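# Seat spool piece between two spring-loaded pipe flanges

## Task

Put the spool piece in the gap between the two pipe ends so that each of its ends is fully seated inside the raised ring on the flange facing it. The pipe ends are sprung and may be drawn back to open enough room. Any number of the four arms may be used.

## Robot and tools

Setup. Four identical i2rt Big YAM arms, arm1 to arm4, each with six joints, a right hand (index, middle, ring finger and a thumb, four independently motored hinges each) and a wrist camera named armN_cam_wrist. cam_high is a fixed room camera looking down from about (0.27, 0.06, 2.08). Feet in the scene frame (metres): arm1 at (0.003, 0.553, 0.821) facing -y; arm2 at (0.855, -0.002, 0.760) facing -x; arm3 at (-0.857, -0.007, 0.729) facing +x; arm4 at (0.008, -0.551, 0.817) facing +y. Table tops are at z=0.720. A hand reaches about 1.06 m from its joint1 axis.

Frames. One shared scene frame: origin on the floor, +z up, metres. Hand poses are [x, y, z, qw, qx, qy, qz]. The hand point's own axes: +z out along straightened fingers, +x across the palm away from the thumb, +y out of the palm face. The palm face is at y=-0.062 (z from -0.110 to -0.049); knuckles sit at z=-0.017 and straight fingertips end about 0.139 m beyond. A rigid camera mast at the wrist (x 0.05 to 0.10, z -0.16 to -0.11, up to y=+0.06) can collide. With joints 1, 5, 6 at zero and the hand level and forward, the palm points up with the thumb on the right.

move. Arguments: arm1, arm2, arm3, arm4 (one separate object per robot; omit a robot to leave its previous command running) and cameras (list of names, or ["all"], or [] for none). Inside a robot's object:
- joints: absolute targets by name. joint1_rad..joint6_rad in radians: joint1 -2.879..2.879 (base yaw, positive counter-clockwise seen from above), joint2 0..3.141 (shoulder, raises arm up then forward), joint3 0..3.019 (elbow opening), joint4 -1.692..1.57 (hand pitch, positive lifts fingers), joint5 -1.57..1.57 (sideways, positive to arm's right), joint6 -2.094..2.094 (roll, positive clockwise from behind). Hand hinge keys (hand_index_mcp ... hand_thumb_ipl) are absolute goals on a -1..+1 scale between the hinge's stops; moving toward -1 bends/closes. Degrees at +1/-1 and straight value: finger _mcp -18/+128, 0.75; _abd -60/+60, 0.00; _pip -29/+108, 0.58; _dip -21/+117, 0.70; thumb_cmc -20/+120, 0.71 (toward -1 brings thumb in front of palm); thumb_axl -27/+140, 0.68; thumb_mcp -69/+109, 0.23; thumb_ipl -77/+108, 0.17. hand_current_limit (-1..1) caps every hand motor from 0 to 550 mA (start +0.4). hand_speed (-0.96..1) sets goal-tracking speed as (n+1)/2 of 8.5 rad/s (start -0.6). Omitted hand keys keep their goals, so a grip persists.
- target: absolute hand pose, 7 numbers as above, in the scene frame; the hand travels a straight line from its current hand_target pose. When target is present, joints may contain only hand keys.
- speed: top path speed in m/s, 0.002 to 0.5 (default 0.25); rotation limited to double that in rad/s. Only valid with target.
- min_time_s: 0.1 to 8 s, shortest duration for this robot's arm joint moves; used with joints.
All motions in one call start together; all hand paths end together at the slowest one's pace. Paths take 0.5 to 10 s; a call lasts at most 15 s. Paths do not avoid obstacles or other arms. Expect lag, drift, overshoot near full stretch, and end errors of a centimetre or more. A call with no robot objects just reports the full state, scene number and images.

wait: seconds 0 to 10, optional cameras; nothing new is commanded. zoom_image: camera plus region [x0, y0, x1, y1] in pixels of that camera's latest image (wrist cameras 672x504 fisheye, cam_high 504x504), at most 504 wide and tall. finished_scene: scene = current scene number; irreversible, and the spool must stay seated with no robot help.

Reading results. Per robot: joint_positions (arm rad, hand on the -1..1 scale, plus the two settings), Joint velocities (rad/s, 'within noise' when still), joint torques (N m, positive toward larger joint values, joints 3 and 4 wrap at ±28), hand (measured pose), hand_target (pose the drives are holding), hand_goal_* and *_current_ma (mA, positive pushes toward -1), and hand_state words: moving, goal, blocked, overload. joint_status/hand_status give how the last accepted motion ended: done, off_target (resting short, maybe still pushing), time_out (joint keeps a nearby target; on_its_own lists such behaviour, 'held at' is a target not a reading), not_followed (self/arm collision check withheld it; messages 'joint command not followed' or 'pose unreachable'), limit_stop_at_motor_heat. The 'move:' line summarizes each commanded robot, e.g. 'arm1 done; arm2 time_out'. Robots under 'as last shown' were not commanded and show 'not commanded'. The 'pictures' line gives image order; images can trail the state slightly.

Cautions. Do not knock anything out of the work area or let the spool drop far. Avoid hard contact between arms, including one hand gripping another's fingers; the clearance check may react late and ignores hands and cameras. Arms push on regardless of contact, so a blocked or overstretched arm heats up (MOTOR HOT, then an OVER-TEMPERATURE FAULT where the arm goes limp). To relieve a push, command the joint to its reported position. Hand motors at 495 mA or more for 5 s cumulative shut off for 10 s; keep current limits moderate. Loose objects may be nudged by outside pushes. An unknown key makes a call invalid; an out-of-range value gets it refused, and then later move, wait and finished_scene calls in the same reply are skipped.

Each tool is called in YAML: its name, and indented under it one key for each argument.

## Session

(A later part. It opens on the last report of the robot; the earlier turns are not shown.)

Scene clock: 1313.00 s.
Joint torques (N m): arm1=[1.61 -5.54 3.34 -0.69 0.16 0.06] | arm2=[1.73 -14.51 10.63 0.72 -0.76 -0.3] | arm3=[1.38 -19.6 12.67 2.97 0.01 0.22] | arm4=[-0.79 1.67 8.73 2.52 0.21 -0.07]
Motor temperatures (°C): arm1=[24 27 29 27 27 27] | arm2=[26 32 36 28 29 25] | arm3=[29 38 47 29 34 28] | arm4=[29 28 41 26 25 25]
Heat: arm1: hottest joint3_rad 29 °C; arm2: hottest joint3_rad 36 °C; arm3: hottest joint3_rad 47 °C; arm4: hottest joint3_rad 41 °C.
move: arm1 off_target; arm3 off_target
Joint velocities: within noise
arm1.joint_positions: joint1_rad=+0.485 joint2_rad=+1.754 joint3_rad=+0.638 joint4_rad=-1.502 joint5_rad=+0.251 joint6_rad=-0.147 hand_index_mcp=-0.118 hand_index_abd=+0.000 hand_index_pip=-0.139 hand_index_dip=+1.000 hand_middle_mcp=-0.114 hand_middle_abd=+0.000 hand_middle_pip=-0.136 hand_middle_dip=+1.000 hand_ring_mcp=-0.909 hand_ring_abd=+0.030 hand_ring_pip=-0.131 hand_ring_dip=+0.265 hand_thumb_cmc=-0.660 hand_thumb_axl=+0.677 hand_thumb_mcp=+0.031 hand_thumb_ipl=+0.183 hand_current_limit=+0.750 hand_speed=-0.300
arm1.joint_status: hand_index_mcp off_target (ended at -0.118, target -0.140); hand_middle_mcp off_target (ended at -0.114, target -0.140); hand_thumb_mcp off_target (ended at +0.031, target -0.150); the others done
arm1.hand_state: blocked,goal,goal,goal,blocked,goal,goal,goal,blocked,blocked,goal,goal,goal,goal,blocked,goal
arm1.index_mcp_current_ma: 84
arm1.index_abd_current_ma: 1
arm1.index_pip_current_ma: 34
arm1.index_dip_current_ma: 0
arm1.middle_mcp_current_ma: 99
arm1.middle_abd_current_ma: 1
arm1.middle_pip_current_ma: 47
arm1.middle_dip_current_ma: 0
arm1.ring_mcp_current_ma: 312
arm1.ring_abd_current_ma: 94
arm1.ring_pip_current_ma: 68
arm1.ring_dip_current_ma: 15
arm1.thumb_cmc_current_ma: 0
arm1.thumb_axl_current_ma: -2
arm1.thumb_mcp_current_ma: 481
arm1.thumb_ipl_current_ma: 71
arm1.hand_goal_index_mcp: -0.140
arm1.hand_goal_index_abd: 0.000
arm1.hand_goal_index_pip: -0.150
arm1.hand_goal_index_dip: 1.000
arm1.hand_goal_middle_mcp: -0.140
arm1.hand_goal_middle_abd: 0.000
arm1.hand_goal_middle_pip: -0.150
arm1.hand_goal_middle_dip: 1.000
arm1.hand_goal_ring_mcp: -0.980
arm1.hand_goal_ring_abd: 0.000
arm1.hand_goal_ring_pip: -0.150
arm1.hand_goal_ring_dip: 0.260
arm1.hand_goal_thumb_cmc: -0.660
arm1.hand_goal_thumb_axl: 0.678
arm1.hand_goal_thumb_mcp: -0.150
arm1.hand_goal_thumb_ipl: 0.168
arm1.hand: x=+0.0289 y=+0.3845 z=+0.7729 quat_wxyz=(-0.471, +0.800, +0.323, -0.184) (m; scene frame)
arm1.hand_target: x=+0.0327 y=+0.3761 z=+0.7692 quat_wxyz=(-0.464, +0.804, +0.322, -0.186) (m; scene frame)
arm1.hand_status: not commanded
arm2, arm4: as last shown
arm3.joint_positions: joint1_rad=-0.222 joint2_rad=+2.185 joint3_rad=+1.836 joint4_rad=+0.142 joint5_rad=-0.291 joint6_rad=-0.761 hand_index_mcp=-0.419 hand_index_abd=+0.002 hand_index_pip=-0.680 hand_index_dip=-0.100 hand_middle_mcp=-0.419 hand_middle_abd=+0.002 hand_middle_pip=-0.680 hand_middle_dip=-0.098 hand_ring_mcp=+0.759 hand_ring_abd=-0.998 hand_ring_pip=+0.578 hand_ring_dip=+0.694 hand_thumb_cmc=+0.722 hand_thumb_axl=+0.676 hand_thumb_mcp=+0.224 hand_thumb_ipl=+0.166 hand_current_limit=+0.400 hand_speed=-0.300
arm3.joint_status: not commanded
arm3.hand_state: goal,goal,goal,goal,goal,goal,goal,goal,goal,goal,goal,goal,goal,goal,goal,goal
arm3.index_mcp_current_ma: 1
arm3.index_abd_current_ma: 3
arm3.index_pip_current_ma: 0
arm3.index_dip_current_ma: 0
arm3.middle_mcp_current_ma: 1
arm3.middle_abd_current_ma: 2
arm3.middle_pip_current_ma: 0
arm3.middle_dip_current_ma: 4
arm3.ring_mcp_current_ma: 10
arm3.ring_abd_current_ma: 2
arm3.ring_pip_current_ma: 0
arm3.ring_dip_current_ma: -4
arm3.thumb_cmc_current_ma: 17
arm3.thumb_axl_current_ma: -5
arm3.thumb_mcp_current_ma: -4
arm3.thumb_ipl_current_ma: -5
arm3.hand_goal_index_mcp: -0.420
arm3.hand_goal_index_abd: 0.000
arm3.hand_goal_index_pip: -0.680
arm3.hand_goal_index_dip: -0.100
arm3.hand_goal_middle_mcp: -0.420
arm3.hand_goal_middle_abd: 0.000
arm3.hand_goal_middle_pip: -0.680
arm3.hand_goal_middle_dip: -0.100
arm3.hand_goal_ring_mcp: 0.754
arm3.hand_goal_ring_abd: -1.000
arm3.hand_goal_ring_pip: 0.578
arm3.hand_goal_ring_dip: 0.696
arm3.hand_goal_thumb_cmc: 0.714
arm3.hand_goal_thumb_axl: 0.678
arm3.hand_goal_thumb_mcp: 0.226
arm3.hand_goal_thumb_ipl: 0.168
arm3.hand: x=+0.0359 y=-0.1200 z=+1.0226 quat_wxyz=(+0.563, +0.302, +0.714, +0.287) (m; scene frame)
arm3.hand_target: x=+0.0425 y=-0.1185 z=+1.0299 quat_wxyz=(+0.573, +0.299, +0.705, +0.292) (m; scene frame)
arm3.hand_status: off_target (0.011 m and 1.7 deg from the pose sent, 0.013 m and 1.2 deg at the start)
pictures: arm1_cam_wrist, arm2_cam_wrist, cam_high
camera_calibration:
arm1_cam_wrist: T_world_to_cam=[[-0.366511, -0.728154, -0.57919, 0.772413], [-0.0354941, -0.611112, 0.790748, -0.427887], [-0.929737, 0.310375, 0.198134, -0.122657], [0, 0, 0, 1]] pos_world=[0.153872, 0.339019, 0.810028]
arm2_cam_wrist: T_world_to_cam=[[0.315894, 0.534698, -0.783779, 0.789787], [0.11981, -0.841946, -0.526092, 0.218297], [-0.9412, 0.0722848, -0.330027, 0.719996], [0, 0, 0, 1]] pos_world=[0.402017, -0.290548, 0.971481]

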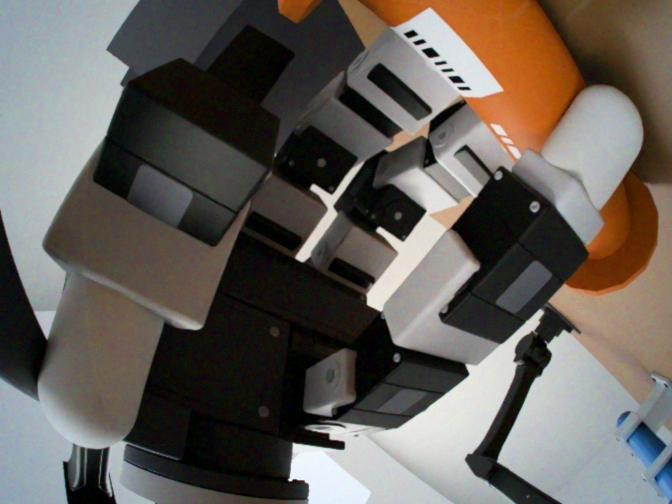

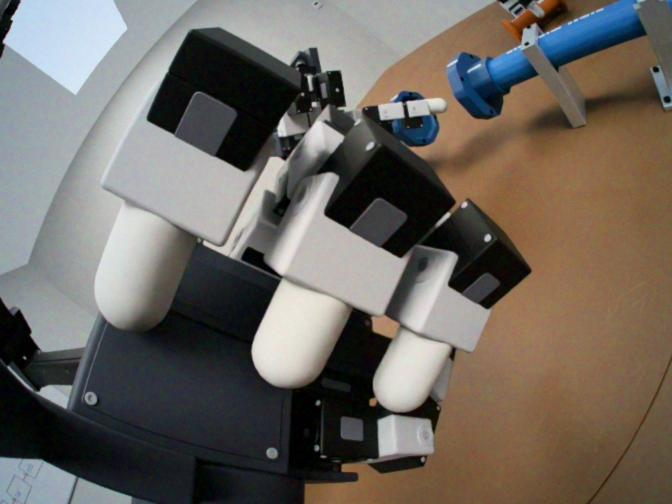

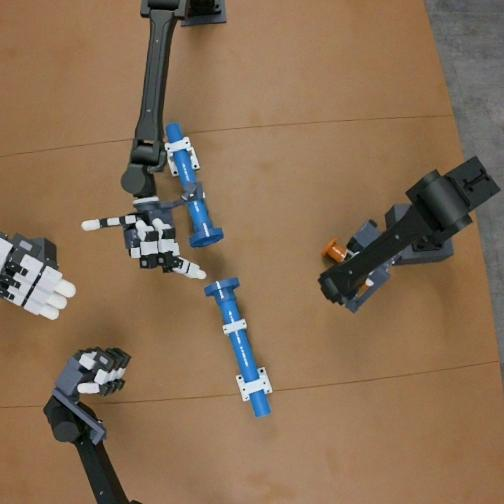

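move:
  arm1: {"target": [0.0327, 0.372, 0.84, -0.4641, 0.8038, 0.3224, -0.1861], "speed": 0.08}
  arm3: {"target": [0.0595, -0.1077, 1.030, 0.5727, 0.2993, 0.7051, 0.2919], "speed": 0.1}
  cameras: ["cam_high", "arm1_cam_wrist"]

zoom_image:
  camera: "cam_high"
  region: [120, 210, 260, 310]

move:
  arm3: {"target": [0.0985, -0.099, 1.030, 0.5727, 0.2993, 0.7051, 0.2919], "speed": 0.08}
  cameras: ["cam_high", "arm2_cam_wrist"]

zoom_image:
  camera: "arm2_cam_wrist"
  region: [340, 20, 600, 220]

zoom_image:
  camera: "cam_high"
  region: [120, 210, 260, 310]

move:
  arm3: {"target": [0.045, -0.111, 1.030, 0.5727, 0.2993, 0.7051, 0.2919], "speed": 0.1}

Scene clock: 1357.27 s.
Joint torques (N m): arm1=[1.08 -7.88 5.26 -2.32 0.25 -0.03] | arm2=[1.38 -14.33 10.62 0.68 -0.79 -0.31] | arm3=[1.55 -19.43 15.05 1.95 0.03 0.22] | arm4=[-1.08 2.02 8.88 2.24 0.25 -0.05]
Motor temperatures (°C): arm1=[24 27 29 27 27 27] | arm2=[26 32 36 28 29 25] | arm3=[29 40 50 29 33 28] | arm4=[29 28 41 26 25 25]
Heat: arm1: hottest joint3_rad 29 °C; arm2: hottest joint3_rad 36 °C; arm3: hottest joint3_rad 50 °C; arm4: hottest joint3_rad 41 °C.
move: arm1 off_target; arm3 off_target
Joint velocities: within noise
arm1.joint_positions: joint1_rad=+0.485 joint2_rad=+1.579 joint3_rad=+0.657 joint4_rad=-1.676 joint5_rad=+0.257 joint6_rad=-0.147 hand_index_mcp=-0.099 hand_index_abd=+0.000 hand_index_pip=-0.127 hand_index_dip=+1.000 hand_middle_mcp=-0.103 hand_middle_abd=+0.000 hand_middle_pip=-0.124 hand_middle_dip=+1.000 hand_ring_mcp=-0.909 hand_ring_abd=+0.030 hand_ring_pip=-0.131 hand_ring_dip=+0.265 hand_thumb_cmc=-0.656 hand_thumb_axl=+0.678 hand_thumb_mcp=+0.006 hand_thumb_ipl=+0.185 hand_current_limit=+0.750 hand_speed=-0.300
arm1.joint_status: not commanded
arm1.hand_state: blocked,goal,blocked,goal,blocked,goal,blocked,goal,blocked,blocked,goal,goal,goal,goal,blocked,goal
arm1.index_mcp_current_ma: 168
arm1.index_abd_current_ma: 1
arm1.index_pip_current_ma: 82
arm1.index_dip_current_ma: 0
arm1.middle_mcp_current_ma: 150
arm1.middle_abd_current_ma: 1
arm1.middle_pip_current_ma: 95
arm1.middle_dip_current_ma: 0
arm1.ring_mcp_current_ma: 312
arm1.ring_abd_current_ma: 94
arm1.ring_pip_current_ma: 68
arm1.ring_dip_current_ma: 15
arm1.thumb_cmc_current_ma: 12
arm1.thumb_axl_current_ma: -1
arm1.thumb_mcp_current_ma: 481
arm1.thumb_ipl_current_ma: 82
arm1.hand_goal_index_mcp: -0.140
arm1.hand_goal_index_abd: 0.000
arm1.hand_goal_index_pip: -0.150
arm1.hand_goal_index_dip: 1.000
arm1.hand_goal_middle_mcp: -0.140
arm1.hand_goal_middle_abd: 0.000
arm1.hand_goal_middle_pip: -0.150
arm1.hand_goal_middle_dip: 1.000
arm1.hand_goal_ring_mcp: -0.980
arm1.hand_goal_ring_abd: 0.000
arm1.hand_goal_ring_pip: -0.150
arm1.hand_goal_ring_dip: 0.260
arm1.hand_goal_thumb_cmc: -0.660
arm1.hand_goal_thumb_axl: 0.678
arm1.hand_goal_thumb_mcp: -0.150
arm1.hand_goal_thumb_ipl: 0.168
arm1.on_its_own: hand_thumb_mcp moved -0.025 toward your old target -0.150
arm1.hand: x=+0.0287 y=+0.3816 z=+0.8270 quat_wxyz=(-0.461, +0.804, +0.325, -0.186) (m; scene frame)
arm1.hand_target: x=+0.0322 y=+0.3724 z=+0.8379 quat_wxyz=(-0.451, +0.810, +0.326, -0.185) (m; scene frame)
arm1.hand_status: off_target (0.017 m and 0.4 deg from the pose sent, 0.068 m and 0.9 deg at the start; a joint's target at an end of its range on 24 of 49 steps)
arm2: as last shown
arm3.joint_positions: joint1_rad=-0.204 joint2_rad=+2.216 joint3_rad=+1.864 joint4_rad=+0.142 joint5_rad=-0.272 joint6_rad=-0.758 hand_index_mcp=-0.419 hand_index_abd=+0.002 hand_index_pip=-0.680 hand_index_dip=-0.100 hand_middle_mcp=-0.419 hand_middle_abd=+0.002 hand_middle_pip=-0.680 hand_middle_dip=-0.098 hand_ring_mcp=+0.759 hand_ring_abd=-0.998 hand_ring_pip=+0.578 hand_ring_dip=+0.694 hand_thumb_cmc=+0.722 hand_thumb_axl=+0.676 hand_thumb_mcp=+0.224 hand_thumb_ipl=+0.166 hand_current_limit=+0.400 hand_speed=-0.300
arm3.joint_status: not commanded
arm3.hand_state: goal,goal,goal,goal,goal,goal,goal,goal,goal,goal,goal,goal,goal,goal,goal,goal
arm3.index_mcp_current_ma: 1
arm3.index_abd_current_ma: 3
arm3.index_pip_current_ma: 0
arm3.index_dip_current_ma: 0
arm3.middle_mcp_current_ma: 1
arm3.middle_abd_current_ma: 2
arm3.middle_pip_current_ma: 0
arm3.middle_dip_current_ma: 4
arm3.ring_mcp_current_ma: 10
arm3.ring_abd_current_ma: 2
arm3.ring_pip_current_ma: 0
arm3.ring_dip_current_ma: -4
arm3.thumb_cmc_current_ma: 17
arm3.thumb_axl_current_ma: -5
arm3.thumb_mcp_current_ma: -4
arm3.thumb_ipl_current_ma: -5
arm3.hand_goal_index_mcp: -0.420
arm3.hand_goal_index_abd: 0.000
arm3.hand_goal_index_pip: -0.680
arm3.hand_goal_index_dip: -0.100
arm3.hand_goal_middle_mcp: -0.420
arm3.hand_goal_middle_abd: 0.000
arm3.hand_goal_middle_pip: -0.680
arm3.hand_goal_middle_dip: -0.100
arm3.hand_goal_ring_mcp: 0.754
arm3.hand_goal_ring_abd: -1.000
arm3.hand_goal_ring_pip: 0.578
arm3.hand_goal_ring_dip: 0.696
arm3.hand_goal_thumb_cmc: 0.714
arm3.hand_goal_thumb_axl: 0.678
arm3.hand_goal_thumb_mcp: 0.226
arm3.hand_goal_thumb_ipl: 0.168
arm3.hand: x=+0.0466 y=-0.1088 z=+1.0125 quat_wxyz=(+0.562, +0.303, +0.715, +0.286) (m; scene frame)
arm3.hand_target: x=+0.0570 y=-0.1075 z=+1.0297 quat_wxyz=(+0.573, +0.300, +0.705, +0.292) (m; scene frame)
arm3.hand_status: off_target (0.022 m and 1.9 deg from the pose sent, 0.028 m and 1.7 deg at the start)
arm4.joint_positions: joint1_rad=-0.465 joint2_rad=+0.615 joint3_rad=+1.366 joint4_rad=-1.199 joint5_rad=+0.099 joint6_rad=+1.070 hand_index_mcp=+0.756 hand_index_abd=+0.000 hand_index_pip=+0.577 hand_index_dip=+0.696 hand_middle_mcp=+0.756 hand_middle_abd=+0.000 hand_middle_pip=+0.577 hand_middle_dip=+0.696 hand_ring_mcp=+0.756 hand_ring_abd=+0.000 hand_ring_pip=+0.577 hand_ring_dip=+0.696 hand_thumb_cmc=+0.716 hand_thumb_axl=+0.677 hand_thumb_mcp=+0.226 hand_thumb_ipl=+0.168 hand_current_limit=+0.400 hand_speed=-0.600
arm4.joint_status: not commanded
arm4.hand_state: goal,goal,goal,goal,goal,goal,goal,goal,goal,goal,goal,goal,goal,goal,goal,goal
arm4.index_mcp_current_ma: 0
arm4.index_abd_current_ma: 0
arm4.index_pip_current_ma: 0
arm4.index_dip_current_ma: 0
arm4.middle_mcp_current_ma: 0
arm4.middle_abd_current_ma: 0
arm4.middle_pip_current_ma: 0
arm4.middle_dip_current_ma: 0
arm4.ring_mcp_current_ma: 0
arm4.ring_abd_current_ma: 0
arm4.ring_pip_current_ma: 0
arm4.ring_dip_current_ma: 0
arm4.thumb_cmc_current_ma: 0
arm4.thumb_axl_current_ma: 0
arm4.thumb_mcp_current_ma: 0
arm4.thumb_ipl_current_ma: 0
arm4.hand_goal_index_mcp: 0.754
arm4.hand_goal_index_abd: 0.000
arm4.hand_goal_index_pip: 0.576
arm4.hand_goal_index_dip: 0.696
arm4.hand_goal_middle_mcp: 0.754
arm4.hand_goal_middle_abd: 0.000
arm4.hand_goal_middle_pip: 0.576
arm4.hand_goal_middle_dip: 0.696
arm4.hand_goal_ring_mcp: 0.754
arm4.hand_goal_ring_abd: 0.000
arm4.hand_goal_ring_pip: 0.576
arm4.hand_goal_ring_dip: 0.696
arm4.hand_goal_thumb_cmc: 0.714
arm4.hand_goal_thumb_axl: 0.678
arm4.hand_goal_thumb_mcp: 0.226
arm4.hand_goal_thumb_ipl: 0.168
arm4.hand: x=+0.2036 y=-0.3639 z=+1.4001 quat_wxyz=(-0.114, +0.600, +0.595, +0.523) (m; scene frame)
arm4.hand_target: x=+0.2018 y=-0.3671 z=+1.4143 quat_wxyz=(-0.119, +0.594, +0.588, +0.536) (m; scene frame)
arm4.hand_status: not commanded
pictures: arm1_cam_wrist, cam_high
camera_calibration:
arm1_cam_wrist: T_world_to_cam=[[-0.358909, -0.741368, -0.567061, 0.796441], [-0.0371223, -0.595721, 0.802333, -0.487859], [-0.932634, 0.309015, 0.186288, -0.122191], [0, 0, 0, 1]] pos_world=[0.15378, 0.337586, 0.865819]

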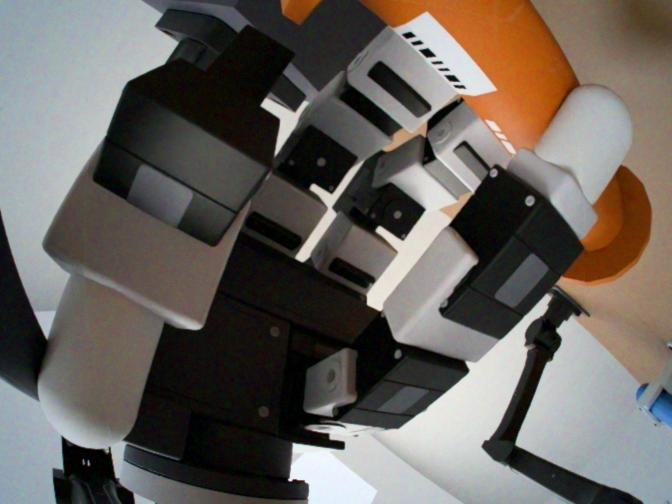

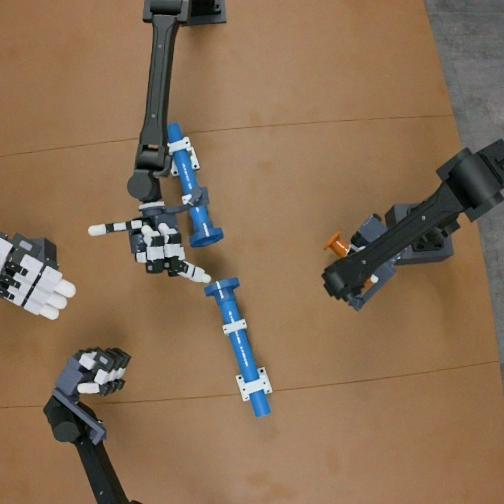

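Scaled by 3.600 from the camera's 504x504 image, which has a finer 720x720 frame.

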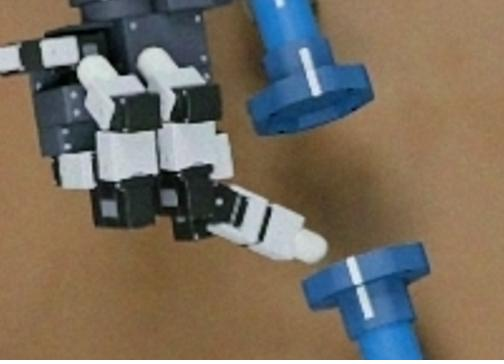

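Scene clock: 1358.60 s.
Joint torques (N m): arm1=[1.08 -7.94 5.26 -2.32 0.25 -0.03] | arm2=[2.26 -14.39 10.69 0.61 -0.76 -0.3] | arm3=[2.84 -18.14 17.7 2.95 1.28 0.24] | arm4=[-1.32 2.2 8.91 2.59 0.23 -0.12]
Motor temperatures (°C): arm1=[24 27 29 27 27 27] | arm2=[26 32 36 28 29 25] | arm3=[29 40 51 29 33 28] | arm4=[29 28 41 26 25 25]
Heat: arm1: hottest joint3_rad 29 °C; arm2: hottest joint3_rad 36 °C; arm3: hottest joint3_rad 51 °C; arm4: hottest joint3_rad 41 °C.
move: arm3 off_target
Joint velocities: within noise
arm1.joint_positions: joint1_rad=+0.485 joint2_rad=+1.579 joint3_rad=+0.657 joint4_rad=-1.676 joint5_rad=+0.257 joint6_rad=-0.147 hand_index_mcp=-0.099 hand_index_abd=+0.000 hand_index_pip=-0.127 hand_index_dip=+1.000 hand_middle_mcp=-0.103 hand_middle_abd=+0.000 hand_middle_pip=-0.124 hand_middle_dip=+1.000 hand_ring_mcp=-0.909 hand_ring_abd=+0.030 hand_ring_pip=-0.131 hand_ring_dip=+0.265 hand_thumb_cmc=-0.656 hand_thumb_axl=+0.678 hand_thumb_mcp=+0.006 hand_thumb_ipl=+0.185 hand_current_limit=+0.750 hand_speed=-0.300
arm1.joint_status: not commanded
arm1.hand_state: blocked,goal,blocked,goal,blocked,goal,blocked,goal,blocked,blocked,goal,goal,goal,goal,blocked,goal
arm1.index_mcp_current_ma: 168
arm1.index_abd_current_ma: 1
arm1.index_pip_current_ma: 82
arm1.index_dip_current_ma: 0
arm1.middle_mcp_current_ma: 150
arm1.middle_abd_current_ma: 1
arm1.middle_pip_current_ma: 95
arm1.middle_dip_current_ma: 0
arm1.ring_mcp_current_ma: 312
arm1.ring_abd_current_ma: 94
arm1.ring_pip_current_ma: 68
arm1.ring_dip_current_ma: 15
arm1.thumb_cmc_current_ma: 12
arm1.thumb_axl_current_ma: -1
arm1.thumb_mcp_current_ma: 481
arm1.thumb_ipl_current_ma: 82
arm1.hand_goal_index_mcp: -0.140
arm1.hand_goal_index_abd: 0.000
arm1.hand_goal_index_pip: -0.150
arm1.hand_goal_index_dip: 1.000
arm1.hand_goal_middle_mcp: -0.140
arm1.hand_goal_middle_abd: 0.000
arm1.hand_goal_middle_pip: -0.150
arm1.hand_goal_middle_dip: 1.000
arm1.hand_goal_ring_mcp: -0.980
arm1.hand_goal_ring_abd: 0.000
arm1.hand_goal_ring_pip: -0.150
arm1.hand_goal_ring_dip: 0.260
arm1.hand_goal_thumb_cmc: -0.660
arm1.hand_goal_thumb_axl: 0.678
arm1.hand_goal_thumb_mcp: -0.150
arm1.hand_goal_thumb_ipl: 0.168
arm1.hand: x=+0.0288 y=+0.3816 z=+0.8270 quat_wxyz=(-0.461, +0.805, +0.325, -0.186) (m; scene frame)
arm1.hand_target: x=+0.0322 y=+0.3724 z=+0.8379 quat_wxyz=(-0.451, +0.810, +0.326, -0.185) (m; scene frame)
arm1.hand_status: not commanded
arm2, arm4: as last shown
arm3.joint_positions: joint1_rad=-0.199 joint2_rad=+2.286 joint3_rad=+2.014 joint4_rad=+0.040 joint5_rad=-0.281 joint6_rad=-0.755 hand_index_mcp=-0.419 hand_index_abd=+0.002 hand_index_pip=-0.680 hand_index_dip=-0.100 hand_middle_mcp=-0.419 hand_middle_abd=+0.002 hand_middle_pip=-0.680 hand_middle_dip=-0.098 hand_ring_mcp=+0.761 hand_ring_abd=-1.002 hand_ring_pip=+0.585 hand_ring_dip=+0.697 hand_thumb_cmc=+0.722 hand_thumb_axl=+0.676 hand_thumb_mcp=+0.224 hand_thumb_ipl=+0.166 hand_current_limit=+0.400 hand_speed=-0.300
arm3.joint_status: not commanded
arm3.hand_state: goal,goal,goal,goal,goal,goal,goal,goal,goal,goal,goal,goal,goal,goal,goal,goal
arm3.index_mcp_current_ma: 1
arm3.index_abd_current_ma: 3
arm3.index_pip_current_ma: 0
arm3.index_dip_current_ma: 0
arm3.middle_mcp_current_ma: 1
arm3.middle_abd_current_ma: 2
arm3.middle_pip_current_ma: 0
arm3.middle_dip_current_ma: 4
arm3.ring_mcp_current_ma: 16
arm3.ring_abd_current_ma: -3
arm3.ring_pip_current_ma: 16
arm3.ring_dip_current_ma: 1
arm3.thumb_cmc_current_ma: 17
arm3.thumb_axl_current_ma: -5
arm3.thumb_mcp_current_ma: -4
arm3.thumb_ipl_current_ma: -5
arm3.hand_goal_index_mcp: -0.420
arm3.hand_goal_index_abd: 0.000
arm3.hand_goal_index_pip: -0.680
arm3.hand_goal_index_dip: -0.100
arm3.hand_goal_middle_mcp: -0.420
arm3.hand_goal_middle_abd: 0.000
arm3.hand_goal_middle_pip: -0.680
arm3.hand_goal_middle_dip: -0.100
arm3.hand_goal_ring_mcp: 0.754
arm3.hand_goal_ring_abd: -1.000
arm3.hand_goal_ring_pip: 0.578
arm3.hand_goal_ring_dip: 0.696
arm3.hand_goal_thumb_cmc: 0.714
arm3.hand_goal_thumb_axl: 0.678
arm3.hand_goal_thumb_mcp: 0.226
arm3.hand_goal_thumb_ipl: 0.168
arm3.hand: x=+0.0735 y=-0.1089 z=+1.0159 quat_wxyz=(+0.551, +0.304, +0.722, +0.290) (m; scene frame)
arm3.hand_target: x=+0.0917 y=-0.0981 z=+1.0293 quat_wxyz=(+0.573, +0.300, +0.705, +0.292) (m; scene frame)
arm3.hand_status: off_target (0.030 m and 3.2 deg from the pose sent, 0.056 m and 1.8 deg at the start)
pictures: arm2_cam_wrist, cam_high
camera_calibration:
arm2_cam_wrist: T_world_to_cam=[[0.315894, 0.534698, -0.783779, 0.789787], [0.11981, -0.841946, -0.526092, 0.218297], [-0.9412, 0.0722848, -0.330027, 0.719996], [0, 0, 0, 1]] pos_world=[0.402017, -0.290548, 0.971481]

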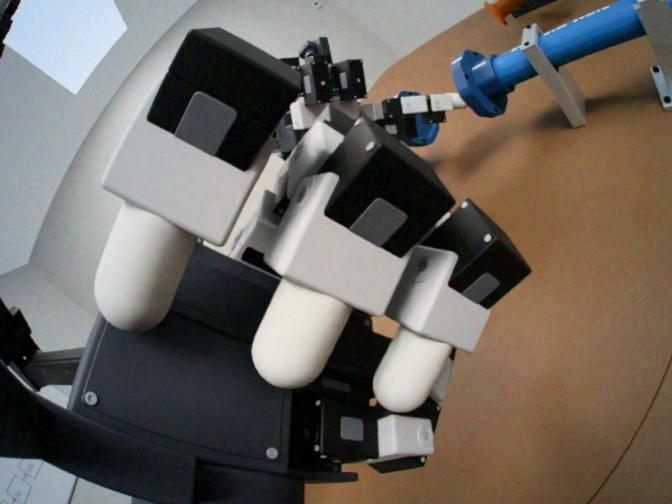

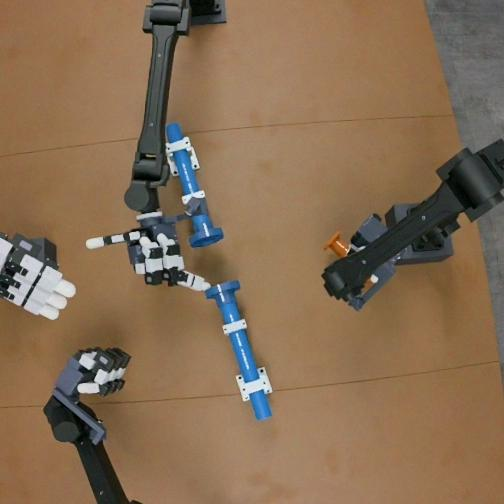

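Scaled by 1.938 from the camera's 672x504 image, which has a finer 960x720 frame.

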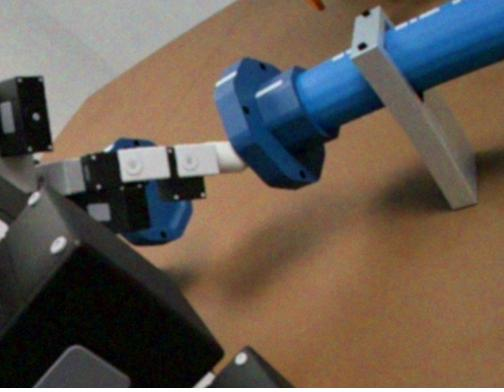

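Scaled by 3.600 from the camera's 504x504 image, which has a finer 720x720 frame.

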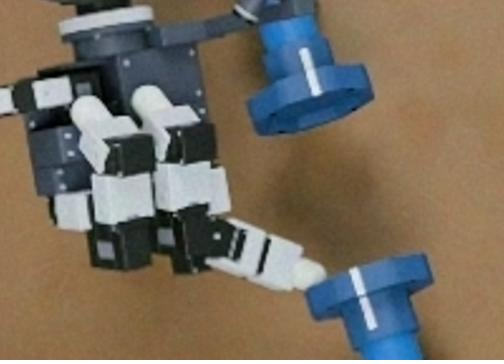

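Scene clock: 1359.80 s.
Joint torques (N m): arm1=[1.08 -7.94 5.26 -2.3 0.25 -0.03] | arm2=[1.96 -14.04 10.61 0.69 -0.78 -0.32] | arm3=[0.85 -23.36 9.69 3.44 -0.1 0.18] | arm4=[-1.14 2.14 8.73 2.33 0.26 -0.06]
Motor temperatures (°C): arm1=[24 27 29 27 27 27] | arm2=[26 32 36 28 29 25] | arm3=[29 40 50 29 33 28] | arm4=[29 28 41 26 25 25]
Heat: arm1: hottest joint3_rad 29 °C; arm2: hottest joint3_rad 36 °C; arm3: hottest joint3_rad 50 °C; arm4: hottest joint3_rad 41 °C.
move: arm3 off_target
Joint velocities: within noise
arm1, arm4: as last shown
arm2.joint_positions: joint1_rad=+0.701 joint2_rad=+2.242 joint3_rad=+1.444 joint4_rad=+1.545 joint5_rad=+1.366 joint6_rad=+0.801 hand_index_mcp=-0.418 hand_index_abd=+0.001 hand_index_pip=-0.678 hand_index_dip=-0.097 hand_middle_mcp=-0.418 hand_middle_abd=+0.001 hand_middle_pip=-0.678 hand_middle_dip=-0.097 hand_ring_mcp=-0.418 hand_ring_abd=+0.001 hand_ring_pip=-0.678 hand_ring_dip=-0.097 hand_thumb_cmc=+0.715 hand_thumb_axl=+0.677 hand_thumb_mcp=-0.443 hand_thumb_ipl=+0.168 hand_current_limit=+0.400 hand_speed=-0.300
arm2.joint_status: not commanded
arm2.hand_state: goal,goal,goal,goal,goal,goal,goal,goal,goal,goal,goal,goal,goal,goal,goal,goal
arm2.index_mcp_current_ma: 0
arm2.index_abd_current_ma: 0
arm2.index_pip_current_ma: 0
arm2.index_dip_current_ma: 0
arm2.middle_mcp_current_ma: 0
arm2.middle_abd_current_ma: 0
arm2.middle_pip_current_ma: 0
arm2.middle_dip_current_ma: 0
arm2.ring_mcp_current_ma: 0
arm2.ring_abd_current_ma: 0
arm2.ring_pip_current_ma: 0
arm2.ring_dip_current_ma: 0
arm2.thumb_cmc_current_ma: 0
arm2.thumb_axl_current_ma: 0
arm2.thumb_mcp_current_ma: 2
arm2.thumb_ipl_current_ma: 0
arm2.hand_goal_index_mcp: -0.420
arm2.hand_goal_index_abd: 0.000
arm2.hand_goal_index_pip: -0.680
arm2.hand_goal_index_dip: -0.100
arm2.hand_goal_middle_mcp: -0.420
arm2.hand_goal_middle_abd: 0.000
arm2.hand_goal_middle_pip: -0.680
arm2.hand_goal_middle_dip: -0.100
arm2.hand_goal_ring_mcp: -0.420
arm2.hand_goal_ring_abd: 0.000
arm2.hand_goal_ring_pip: -0.680
arm2.hand_goal_ring_dip: -0.100
arm2.hand_goal_thumb_cmc: 0.714
arm2.hand_goal_thumb_axl: 0.678
arm2.hand_goal_thumb_mcp: -0.450
arm2.hand_goal_thumb_ipl: 0.168
arm2.hand: x=+0.2952 y=-0.2265 z=+0.9252 quat_wxyz=(-0.701, +0.221, +0.617, +0.280) (m; scene frame)
arm2.hand_target: x=+0.2906 y=-0.2396 z=+0.9302 quat_wxyz=(-0.710, +0.228, +0.611, +0.266) (m; scene frame)
arm2.hand_status: not commanded
arm3.joint_positions: joint1_rad=-0.202 joint2_rad=+2.223 joint3_rad=+1.879 joint4_rad=+0.134 joint5_rad=-0.278 joint6_rad=-0.755 hand_index_mcp=-0.419 hand_index_abd=+0.002 hand_index_pip=-0.680 hand_index_dip=-0.100 hand_middle_mcp=-0.419 hand_middle_abd=+0.002 hand_middle_pip=-0.680 hand_middle_dip=-0.098 hand_ring_mcp=+0.762 hand_ring_abd=-1.000 hand_ring_pip=+0.584 hand_ring_dip=+0.697 hand_thumb_cmc=+0.722 hand_thumb_axl=+0.676 hand_thumb_mcp=+0.224 hand_thumb_ipl=+0.166 hand_current_limit=+0.400 hand_speed=-0.300
arm3.joint_status: not commanded
arm3.hand_state: goal,goal,goal,goal,goal,goal,goal,goal,goal,goal,goal,goal,goal,goal,goal,goal
arm3.index_mcp_current_ma: 1
arm3.index_abd_current_ma: 3
arm3.index_pip_current_ma: 0
arm3.index_dip_current_ma: 0
arm3.middle_mcp_current_ma: 1
arm3.middle_abd_current_ma: 2
arm3.middle_pip_current_ma: 0
arm3.middle_dip_current_ma: 4
arm3.ring_mcp_current_ma: 18
arm3.ring_abd_current_ma: 0
arm3.ring_pip_current_ma: 11
arm3.ring_dip_current_ma: 1
arm3.thumb_cmc_current_ma: 17
arm3.thumb_axl_current_ma: -5
arm3.thumb_mcp_current_ma: -4
arm3.thumb_ipl_current_ma: -5
arm3.hand_goal_index_mcp: -0.420
arm3.hand_goal_index_abd: 0.000
arm3.hand_goal_index_pip: -0.680
arm3.hand_goal_index_dip: -0.100
arm3.hand_goal_middle_mcp: -0.420
arm3.hand_goal_middle_abd: 0.000
arm3.hand_goal_middle_pip: -0.680
arm3.hand_goal_middle_dip: -0.100
arm3.hand_goal_ring_mcp: 0.754
arm3.hand_goal_ring_abd: -1.000
arm3.hand_goal_ring_pip: 0.578
arm3.hand_goal_ring_dip: 0.696
arm3.hand_goal_thumb_cmc: 0.714
arm3.hand_goal_thumb_axl: 0.678
arm3.hand_goal_thumb_mcp: 0.226
arm3.hand_goal_thumb_ipl: 0.168
arm3.hand: x=+0.0493 y=-0.1066 z=+1.0128 quat_wxyz=(+0.560, +0.302, +0.716, +0.289) (m; scene frame)
arm3.hand_target: x=+0.0452 y=-0.1109 z=+1.0299 quat_wxyz=(+0.573, +0.299, +0.705, +0.292) (m; scene frame)
arm3.hand_status: off_target (0.018 m and 2.0 deg from the pose sent, 0.032 m and 3.2 deg at the start)
pictures: none

move:
  arm3: {"target": [0.140, -0.090, 1.030, 0.5727, 0.2993, 0.7051, 0.2919], "speed": 0.12}
  cameras: ["cam_high"]

zoom_image:
  camera: "cam_high"
  region: [120, 210, 260, 310]

move:
  arm3: {"target": [0.180, -0.080, 1.030, 0.5727, 0.2993, 0.7051, 0.2919], "speed": 0.12}
  cameras: ["cam_high", "arm2_cam_wrist"]

zoom_image:
  camera: "arm2_cam_wrist"
  region: [340, 20, 600, 220]

zoom_image:
  camera: "cam_high"
  region: [120, 210, 260, 310]

move:
  arm3: {"target": [0.045, -0.111, 1.030, 0.5727, 0.2993, 0.7051, 0.2919], "speed": 0.15}

Scene clock: 1405.63 s.
Joint torques (N m): arm1=[1.08 -7.94 5.24 -2.3 0.25 -0.03] | arm2=[1.96 -14.68 10.62 0.61 -0.75 -0.31] | arm3=[4.31 -16.38 19.93 4.83 3.74 0.3] | arm4=[-0.44 2.2 8.59 2.66 0.21 -0.08]
Motor temperatures (°C): arm1=[24 28 29 27 27 27] | arm2=[26 32 36 28 29 25] | arm3=[29 42 49 29 32 28] | arm4=[29 28 41 26 25 25]
Heat: arm1: hottest joint3_rad 29 °C; arm2: hottest joint3_rad 36 °C; arm3: hottest joint3_rad 49 °C; arm4: hottest joint3_rad 41 °C.
move: arm3 off_target
Joint velocities: within noise
arm1, arm2, arm4: as last shown
arm3.joint_positions: joint1_rad=-0.198 joint2_rad=+2.356 joint3_rad=+2.179 joint4_rad=-0.093 joint5_rad=-0.321 joint6_rad=-0.754 hand_index_mcp=-0.419 hand_index_abd=+0.002 hand_index_pip=-0.680 hand_index_dip=-0.100 hand_middle_mcp=-0.419 hand_middle_abd=+0.002 hand_middle_pip=-0.680 hand_middle_dip=-0.098 hand_ring_mcp=+0.790 hand_ring_abd=-1.005 hand_ring_pip=+0.611 hand_ring_dip=+0.710 hand_thumb_cmc=+0.722 hand_thumb_axl=+0.676 hand_thumb_mcp=+0.224 hand_thumb_ipl=+0.166 hand_current_limit=+0.400 hand_speed=-0.300
arm3.joint_status: not commanded
arm3.hand_state: goal,goal,goal,goal,goal,goal,goal,goal,blocked,goal,blocked,goal,goal,goal,goal,goal
arm3.index_mcp_current_ma: 1
arm3.index_abd_current_ma: 2
arm3.index_pip_current_ma: 0
arm3.index_dip_current_ma: 0
arm3.middle_mcp_current_ma: 1
arm3.middle_abd_current_ma: 2
arm3.middle_pip_current_ma: 0
arm3.middle_dip_current_ma: 4
arm3.ring_mcp_current_ma: 116
arm3.ring_abd_current_ma: -9
arm3.ring_pip_current_ma: 98
arm3.ring_dip_current_ma: 35
arm3.thumb_cmc_current_ma: 17
arm3.thumb_axl_current_ma: -5
arm3.thumb_mcp_current_ma: -4
arm3.thumb_ipl_current_ma: -5
arm3.hand_goal_index_mcp: -0.420
arm3.hand_goal_index_abd: 0.000
arm3.hand_goal_index_pip: -0.680
arm3.hand_goal_index_dip: -0.100
arm3.hand_goal_middle_mcp: -0.420
arm3.hand_goal_middle_abd: 0.000
arm3.hand_goal_middle_pip: -0.680
arm3.hand_goal_middle_dip: -0.100
arm3.hand_goal_ring_mcp: 0.754
arm3.hand_goal_ring_abd: -1.000
arm3.hand_goal_ring_pip: 0.578
arm3.hand_goal_ring_dip: 0.696
arm3.hand_goal_thumb_cmc: 0.714
arm3.hand_goal_thumb_axl: 0.678
arm3.hand_goal_thumb_mcp: 0.226
arm3.hand_goal_thumb_ipl: 0.168
arm3.hand: x=+0.0959 y=-0.1059 z=+1.0213 quat_wxyz=(+0.529, +0.300, +0.734, +0.302) (m; scene frame)
arm3.hand_target: x=+0.1219 y=-0.0877 z=+1.0287 quat_wxyz=(+0.572, +0.301, +0.705, +0.294) (m; scene frame)
arm3.hand_status: off_target (0.048 m and 6.1 deg from the pose sent, 0.094 m and 2.0 deg at the start)
pictures: cam_high

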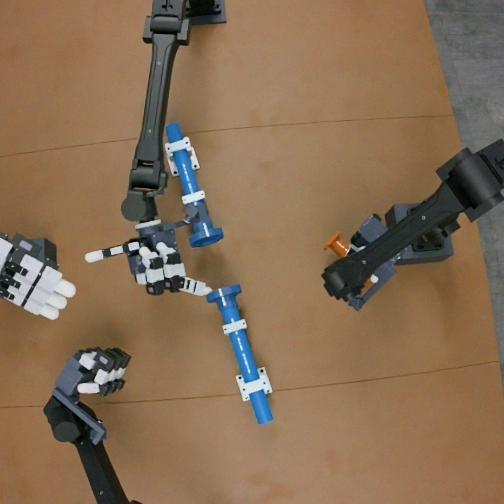

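Scaled by 3.600 from the camera's 504x504 image, which has a finer 720x720 frame.

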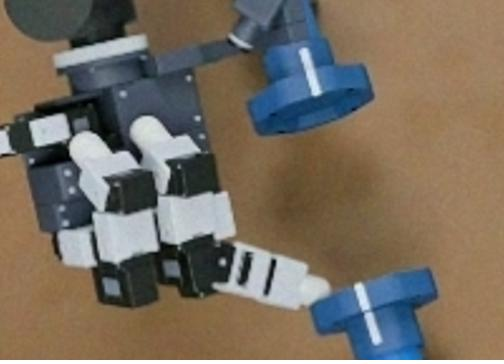

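Scene clock: 1408.17 s.
Joint torques (N m): arm1=[1.08 -7.94 5.24 -2.32 0.25 -0.03] | arm2=[1.85 -14.39 10.66 0.69 -0.75 -0.29] | arm3=[2.43 -14.62 18.91 6.65 4.4 -0.38] | arm4=[-1.79 1.55 8.85 2.62 0.23 -0.06]
Motor temperatures (°C): arm1=[24 28 29 27 27 27] | arm2=[26 32 36 28 29 25] | arm3=[29 42 50 29 36 28] | arm4=[29 28 41 26 25 25]
Heat: arm1: hottest joint3_rad 29 °C; arm2: hottest joint3_rad 36 °C; arm3: hottest joint3_rad 50 °C; arm4: hottest joint3_rad 41 °C.
move: arm3 off_target
Joint velocities: within noise
arm1, arm2, arm4: as last shown
arm3.joint_positions: joint1_rad=-0.154 joint2_rad=+2.477 joint3_rad=+2.488 joint4_rad=-0.296 joint5_rad=-0.313 joint6_rad=-0.682 hand_index_mcp=-0.419 hand_index_abd=+0.002 hand_index_pip=-0.680 hand_index_dip=-0.100 hand_middle_mcp=-0.419 hand_middle_abd=+0.002 hand_middle_pip=-0.680 hand_middle_dip=-0.098 hand_ring_mcp=+0.997 hand_ring_abd=-1.006 hand_ring_pip=+0.996 hand_ring_dip=+0.779 hand_thumb_cmc=+0.722 hand_thumb_axl=+0.676 hand_thumb_mcp=+0.224 hand_thumb_ipl=+0.166 hand_current_limit=+0.400 hand_speed=-0.300
arm3.joint_status: not commanded
arm3.hand_state: goal,goal,goal,goal,goal,goal,goal,goal,blocked,goal,blocked,blocked,goal,goal,goal,goal
arm3.index_mcp_current_ma: 1
arm3.index_abd_current_ma: 2
arm3.index_pip_current_ma: 0
arm3.index_dip_current_ma: 0
arm3.middle_mcp_current_ma: 1
arm3.middle_abd_current_ma: 2
arm3.middle_pip_current_ma: 0
arm3.middle_dip_current_ma: 4
arm3.ring_mcp_current_ma: 385
arm3.ring_abd_current_ma: -10
arm3.ring_pip_current_ma: 385
arm3.ring_dip_current_ma: 306
arm3.thumb_cmc_current_ma: 18
arm3.thumb_axl_current_ma: -5
arm3.thumb_mcp_current_ma: -4
arm3.thumb_ipl_current_ma: -5
arm3.hand_goal_index_mcp: -0.420
arm3.hand_goal_index_abd: 0.000
arm3.hand_goal_index_pip: -0.680
arm3.hand_goal_index_dip: -0.100
arm3.hand_goal_middle_mcp: -0.420
arm3.hand_goal_middle_abd: 0.000
arm3.hand_goal_middle_pip: -0.680
arm3.hand_goal_middle_dip: -0.100
arm3.hand_goal_ring_mcp: 0.754
arm3.hand_goal_ring_abd: -1.000
arm3.hand_goal_ring_pip: 0.578
arm3.hand_goal_ring_dip: 0.696
arm3.hand_goal_thumb_cmc: 0.714
arm3.hand_goal_thumb_axl: 0.678
arm3.hand_goal_thumb_mcp: 0.226
arm3.hand_goal_thumb_ipl: 0.168
arm3.hand: x=+0.1315 y=-0.0763 z=+1.0516 quat_wxyz=(+0.507, +0.316, +0.732, +0.328) (m; scene frame)
arm3.hand_target: x=+0.1537 y=-0.0780 z=+1.0265 quat_wxyz=(+0.567, +0.305, +0.707, +0.292) (m; scene frame)
arm3.hand_status: off_target (0.053 m and 9.4 deg from the pose sent, 0.088 m and 6.1 deg at the start)
pictures: arm2_cam_wrist, cam_high
camera_calibration:
arm2_cam_wrist: T_world_to_cam=[[0.315894, 0.534698, -0.783779, 0.789787], [0.11981, -0.841946, -0.526092, 0.218297], [-0.9412, 0.0722848, -0.330027, 0.719996], [0, 0, 0, 1]] pos_world=[0.402017, -0.290548, 0.971481]

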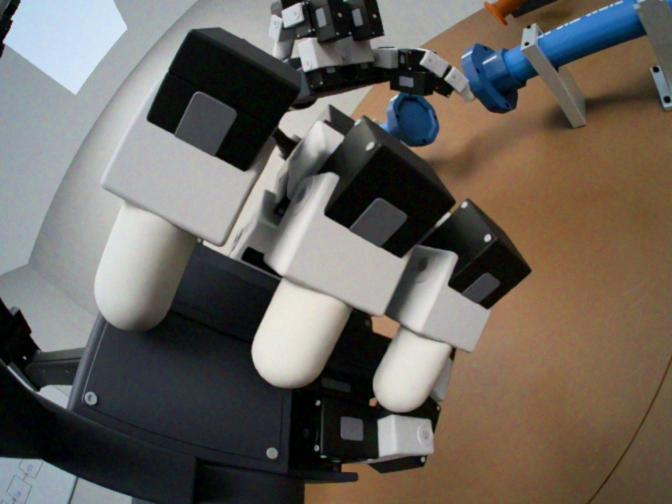

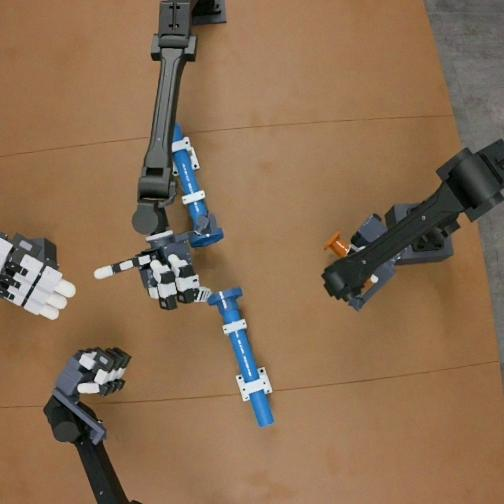

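Scaled by 1.938 from the camera's 672x504 image, which has a finer 960x720 frame.

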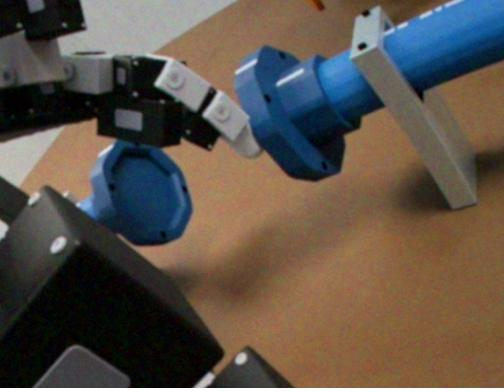

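Scaled by 3.600 from the camera's 504x504 image, which has a finer 720x720 frame.

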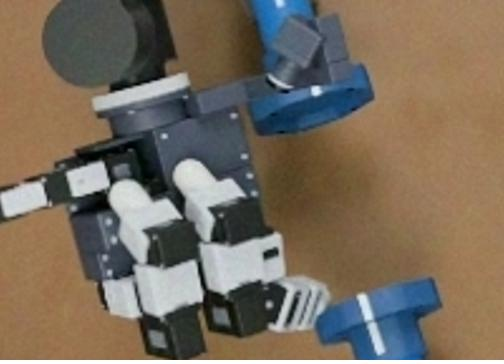

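Scene clock: 1410.00 s.
Joint torques (N m): arm1=[1.08 -7.94 5.24 -2.3 0.25 -0.03] | arm2=[1.79 -14.27 10.63 0.61 -0.75 -0.3] | arm3=[1.67 -22.71 9.91 3.15 -0.02 0] | arm4=[-1.44 2.26 8.88 2.54 0.29 -0.1]
Motor temperatures (°C): arm1=[24 28 29 27 27 27] | arm2=[26 32 36 28 29 25] | arm3=[29 42 50 29 35 28] | arm4=[29 28 41 26 25 25]
Heat: arm1: hottest joint3_rad 29 °C; arm2: hottest joint3_rad 36 °C; arm3: hottest joint3_rad 50 °C; arm4: hottest joint3_rad 41 °C.
move: arm3 off_target
Joint velocities: within noise
arm1, arm2, arm4: as last shown
arm3.joint_positions: joint1_rad=-0.212 joint2_rad=+2.216 joint3_rad=+1.877 joint4_rad=+0.136 joint5_rad=-0.280 joint6_rad=-0.738 hand_index_mcp=-0.419 hand_index_abd=+0.002 hand_index_pip=-0.680 hand_index_dip=-0.100 hand_middle_mcp=-0.419 hand_middle_abd=+0.002 hand_middle_pip=-0.680 hand_middle_dip=-0.098 hand_ring_mcp=+0.766 hand_ring_abd=-1.000 hand_ring_pip=+0.584 hand_ring_dip=+0.699 hand_thumb_cmc=+0.722 hand_thumb_axl=+0.676 hand_thumb_mcp=+0.224 hand_thumb_ipl=+0.166 hand_current_limit=+0.400 hand_speed=-0.300
arm3.joint_status: not commanded
arm3.hand_state: goal,goal,goal,goal,goal,goal,goal,goal,goal,goal,goal,goal,goal,goal,goal,goal
arm3.index_mcp_current_ma: 1
arm3.index_abd_current_ma: 2
arm3.index_pip_current_ma: 0
arm3.index_dip_current_ma: 0
arm3.middle_mcp_current_ma: 1
arm3.middle_abd_current_ma: 2
arm3.middle_pip_current_ma: 0
arm3.middle_dip_current_ma: 4
arm3.ring_mcp_current_ma: 31
arm3.ring_abd_current_ma: 0
arm3.ring_pip_current_ma: 11
arm3.ring_dip_current_ma: 6
arm3.thumb_cmc_current_ma: 18
arm3.thumb_axl_current_ma: -5
arm3.thumb_mcp_current_ma: -4
arm3.thumb_ipl_current_ma: -5
arm3.hand_goal_index_mcp: -0.420
arm3.hand_goal_index_abd: 0.000
arm3.hand_goal_index_pip: -0.680
arm3.hand_goal_index_dip: -0.100
arm3.hand_goal_middle_mcp: -0.420
arm3.hand_goal_middle_abd: 0.000
arm3.hand_goal_middle_pip: -0.680
arm3.hand_goal_middle_dip: -0.100
arm3.hand_goal_ring_mcp: 0.754
arm3.hand_goal_ring_abd: -1.000
arm3.hand_goal_ring_pip: 0.578
arm3.hand_goal_ring_dip: 0.696
arm3.hand_goal_thumb_cmc: 0.714
arm3.hand_goal_thumb_axl: 0.678
arm3.hand_goal_thumb_mcp: 0.226
arm3.hand_goal_thumb_ipl: 0.168
arm3.hand: x=+0.0471 y=-0.1167 z=+1.0197 quat_wxyz=(+0.562, +0.309, +0.710, +0.293) (m; scene frame)
arm3.hand_target: x=+0.0451 y=-0.1112 z=+1.0300 quat_wxyz=(+0.573, +0.299, +0.705, +0.292) (m; scene frame)
arm3.hand_status: off_target (0.012 m and 1.8 deg from the pose sent, 0.096 m and 9.4 deg at the start)
pictures: none

move:
  arm3: {"target": [0.0, -0.2, 1.0, 0.1349, 0.6861, 0.1711, 0.6941], "speed": 0.4, "joints": {"hand_ring_mcp": -0.42, "hand_ring_pip": -0.68, "hand_ring_dip": -0.1, "hand_ring_abd": 0, "hand_index_mcp": 1, "hand_index_pip": 1, "hand_index_dip": 1}}
  cameras: ["all"]

zoom_image:
  camera: "arm2_cam_wrist"
  region: [370, 60, 490, 160]

zoom_image:
  camera: "cam_high"
  region: [160, 200, 260, 300]

Scene clock: 1515.60 s.
Joint torques (N m): arm1=[1.08 -7.94 5.26 -2.3 0.25 -0.03] | arm2=[1.79 -14.27 10.62 0.68 -0.76 -0.33] | arm3=[1.44 -21.01 9.48 3.32 0.12 -0.04] | arm4=[-1.38 1.73 8.68 2.45 0.26 -0.08]
Motor temperatures (°C): arm1=[24 28 29 27 27 27] | arm2=[26 32 36 28 29 25] | arm3=[29 42 49 29 30 28] | arm4=[28 28 41 26 25 25]
Heat: arm1: hottest joint3_rad 29 °C; arm2: hottest joint3_rad 36 °C; arm3: hottest joint3_rad 49 °C; arm4: hottest joint3_rad 41 °C.
move: arm3 off_target
Joint velocities: within noise
arm1, arm2, arm4: as last shown
arm3.joint_positions: joint1_rad=-0.169 joint2_rad=+2.104 joint3_rad=+1.647 joint4_rad=+0.431 joint5_rad=-0.226 joint6_rad=+1.122 hand_index_mcp=+1.000 hand_index_abd=+0.001 hand_index_pip=+0.998 hand_index_dip=+0.998 hand_middle_mcp=-0.419 hand_middle_abd=+0.002 hand_middle_pip=-0.680 hand_middle_dip=-0.098 hand_ring_mcp=-0.417 hand_ring_abd=-0.001 hand_ring_pip=-0.680 hand_ring_dip=-0.098 hand_thumb_cmc=+0.722 hand_thumb_axl=+0.676 hand_thumb_mcp=+0.224 hand_thumb_ipl=+0.166 hand_current_limit=+0.400 hand_speed=-0.300
arm3.joint_status: all done
arm3.hand_state: goal,goal,goal,goal,goal,goal,goal,goal,goal,goal,goal,goal,goal,goal,goal,goal
arm3.index_mcp_current_ma: 0
arm3.index_abd_current_ma: 1
arm3.index_pip_current_ma: -3
arm3.index_dip_current_ma: -4
arm3.middle_mcp_current_ma: 1
arm3.middle_abd_current_ma: 2
arm3.middle_pip_current_ma: 0
arm3.middle_dip_current_ma: 4
arm3.ring_mcp_current_ma: 5
arm3.ring_abd_current_ma: -2
arm3.ring_pip_current_ma: 1
arm3.ring_dip_current_ma: 4
arm3.thumb_cmc_current_ma: 19
arm3.thumb_axl_current_ma: -5
arm3.thumb_mcp_current_ma: -4
arm3.thumb_ipl_current_ma: -5
arm3.hand_goal_index_mcp: 1.000
arm3.hand_goal_index_abd: 0.000
arm3.hand_goal_index_pip: 1.000
arm3.hand_goal_index_dip: 1.000
arm3.hand_goal_middle_mcp: -0.420
arm3.hand_goal_middle_abd: 0.000
arm3.hand_goal_middle_pip: -0.680
arm3.hand_goal_middle_dip: -0.100
arm3.hand_goal_ring_mcp: -0.420
arm3.hand_goal_ring_abd: 0.000
arm3.hand_goal_ring_pip: -0.680
arm3.hand_goal_ring_dip: -0.100
arm3.hand_goal_thumb_cmc: 0.714
arm3.hand_goal_thumb_axl: 0.678
arm3.hand_goal_thumb_mcp: 0.226
arm3.hand_goal_thumb_ipl: 0.168
arm3.hand: x=+0.0020 y=-0.2036 z=+0.9873 quat_wxyz=(+0.134, +0.696, +0.175, +0.683) (m; scene frame)
arm3.hand_target: x=+0.0001 y=-0.2000 z=+1.0001 quat_wxyz=(+0.135, +0.686, +0.171, +0.694) (m; scene frame)
arm3.hand_status: off_target (0.013 m and 1.8 deg from the pose sent, 0.098 m and 104.5 deg at the start)
pictures: arm1_cam_wrist, arm2_cam_wrist, arm3_cam_wrist, arm4_cam_wrist, cam_high
camera_calibration:
arm1_cam_wrist: T_world_to_cam=[[-0.358795, -0.741533, -0.566917, 0.796411], [-0.0373211, -0.595475, 0.802507, -0.488142], [-0.93267, 0.309093, 0.185979, -0.121962], [0, 0, 0, 1]] pos_world=[0.15378, 0.337586, 0.865918]
arm2_cam_wrist: T_world_to_cam=[[0.315894, 0.534698, -0.783779, 0.789787], [0.11981, -0.841946, -0.526092, 0.218297], [-0.9412, 0.0722848, -0.330027, 0.719996], [0, 0, 0, 1]] pos_world=[0.402017, -0.290548, 0.971481]
arm3_cam_wrist: T_world_to_cam=[[-0.0258927, -0.904657, -0.425352, 0.26244], [-0.734517, 0.30584, -0.605761, 0.617905], [0.678096, 0.296743, -0.672405, 0.849125], [0, 0, 0, 1]] pos_world=[-0.115132, -0.203535, 1.05689]

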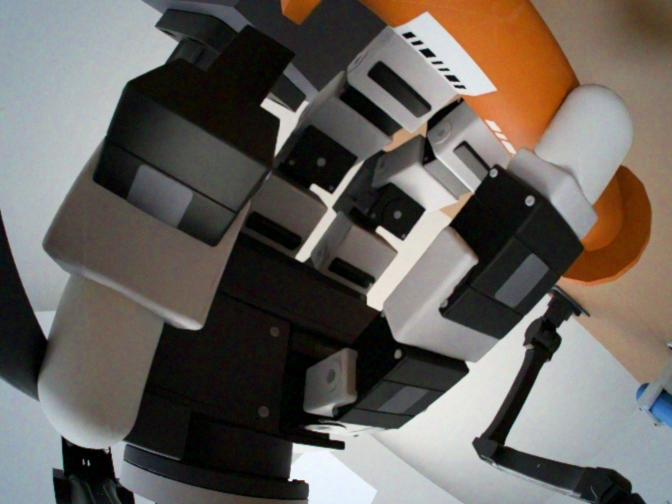

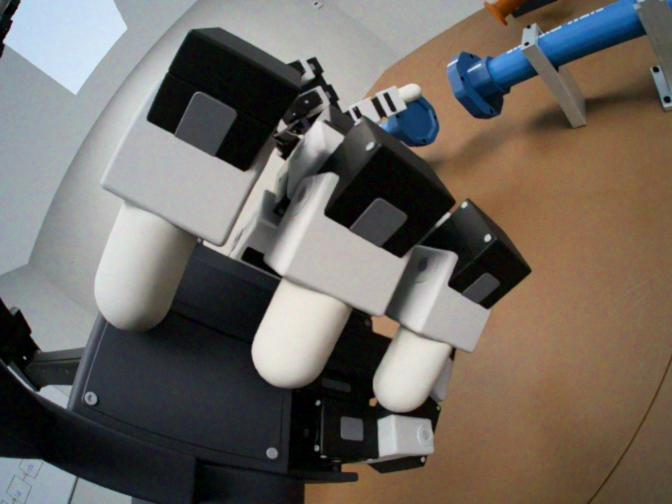

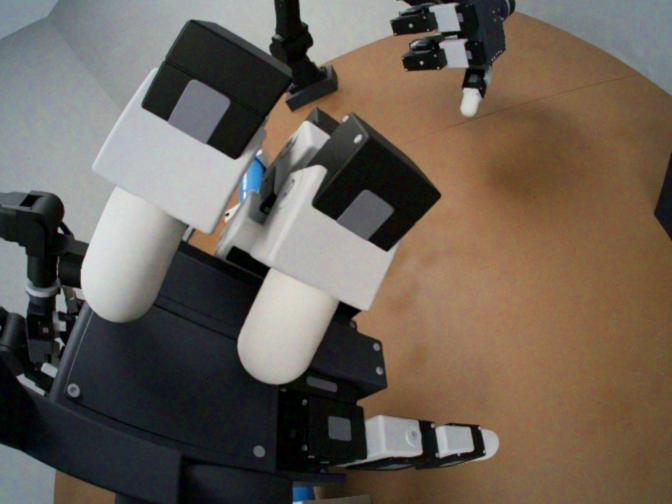

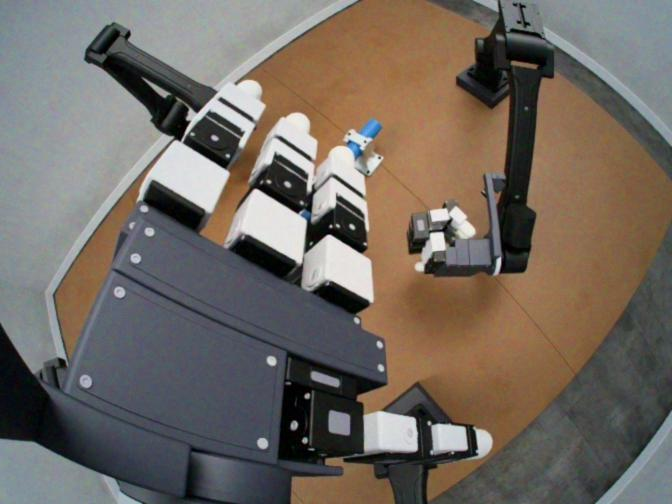

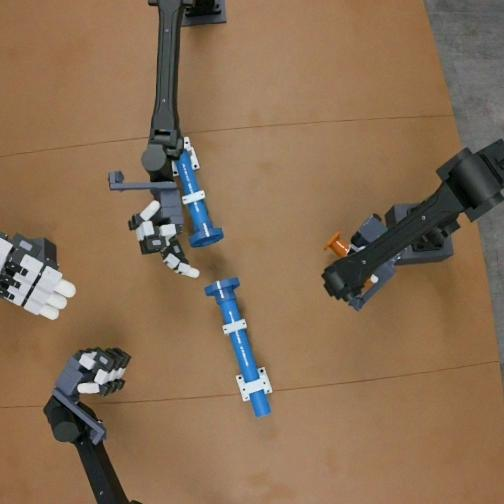

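Scaled by 4.200 from the camera's 672x504 image, which has a finer 960x720 frame.

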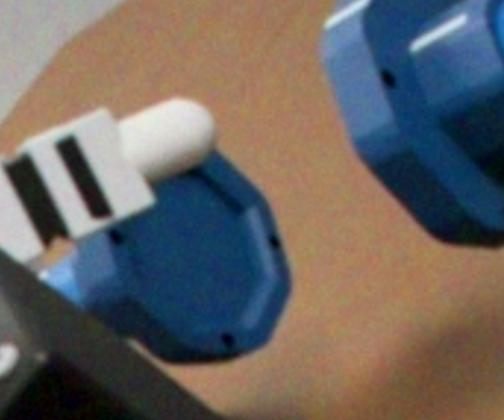

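Scaled by 5.040 from the camera's 504x504 image, which has a finer 720x720 frame.

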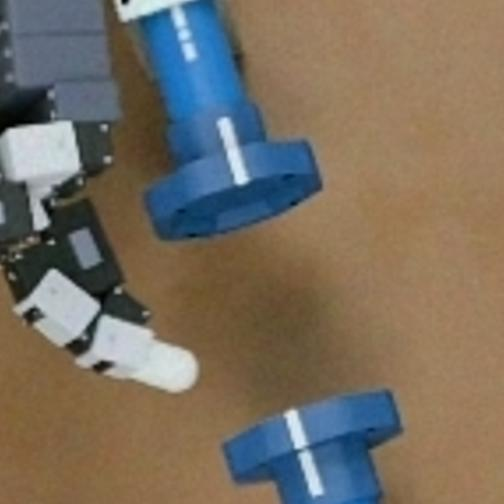

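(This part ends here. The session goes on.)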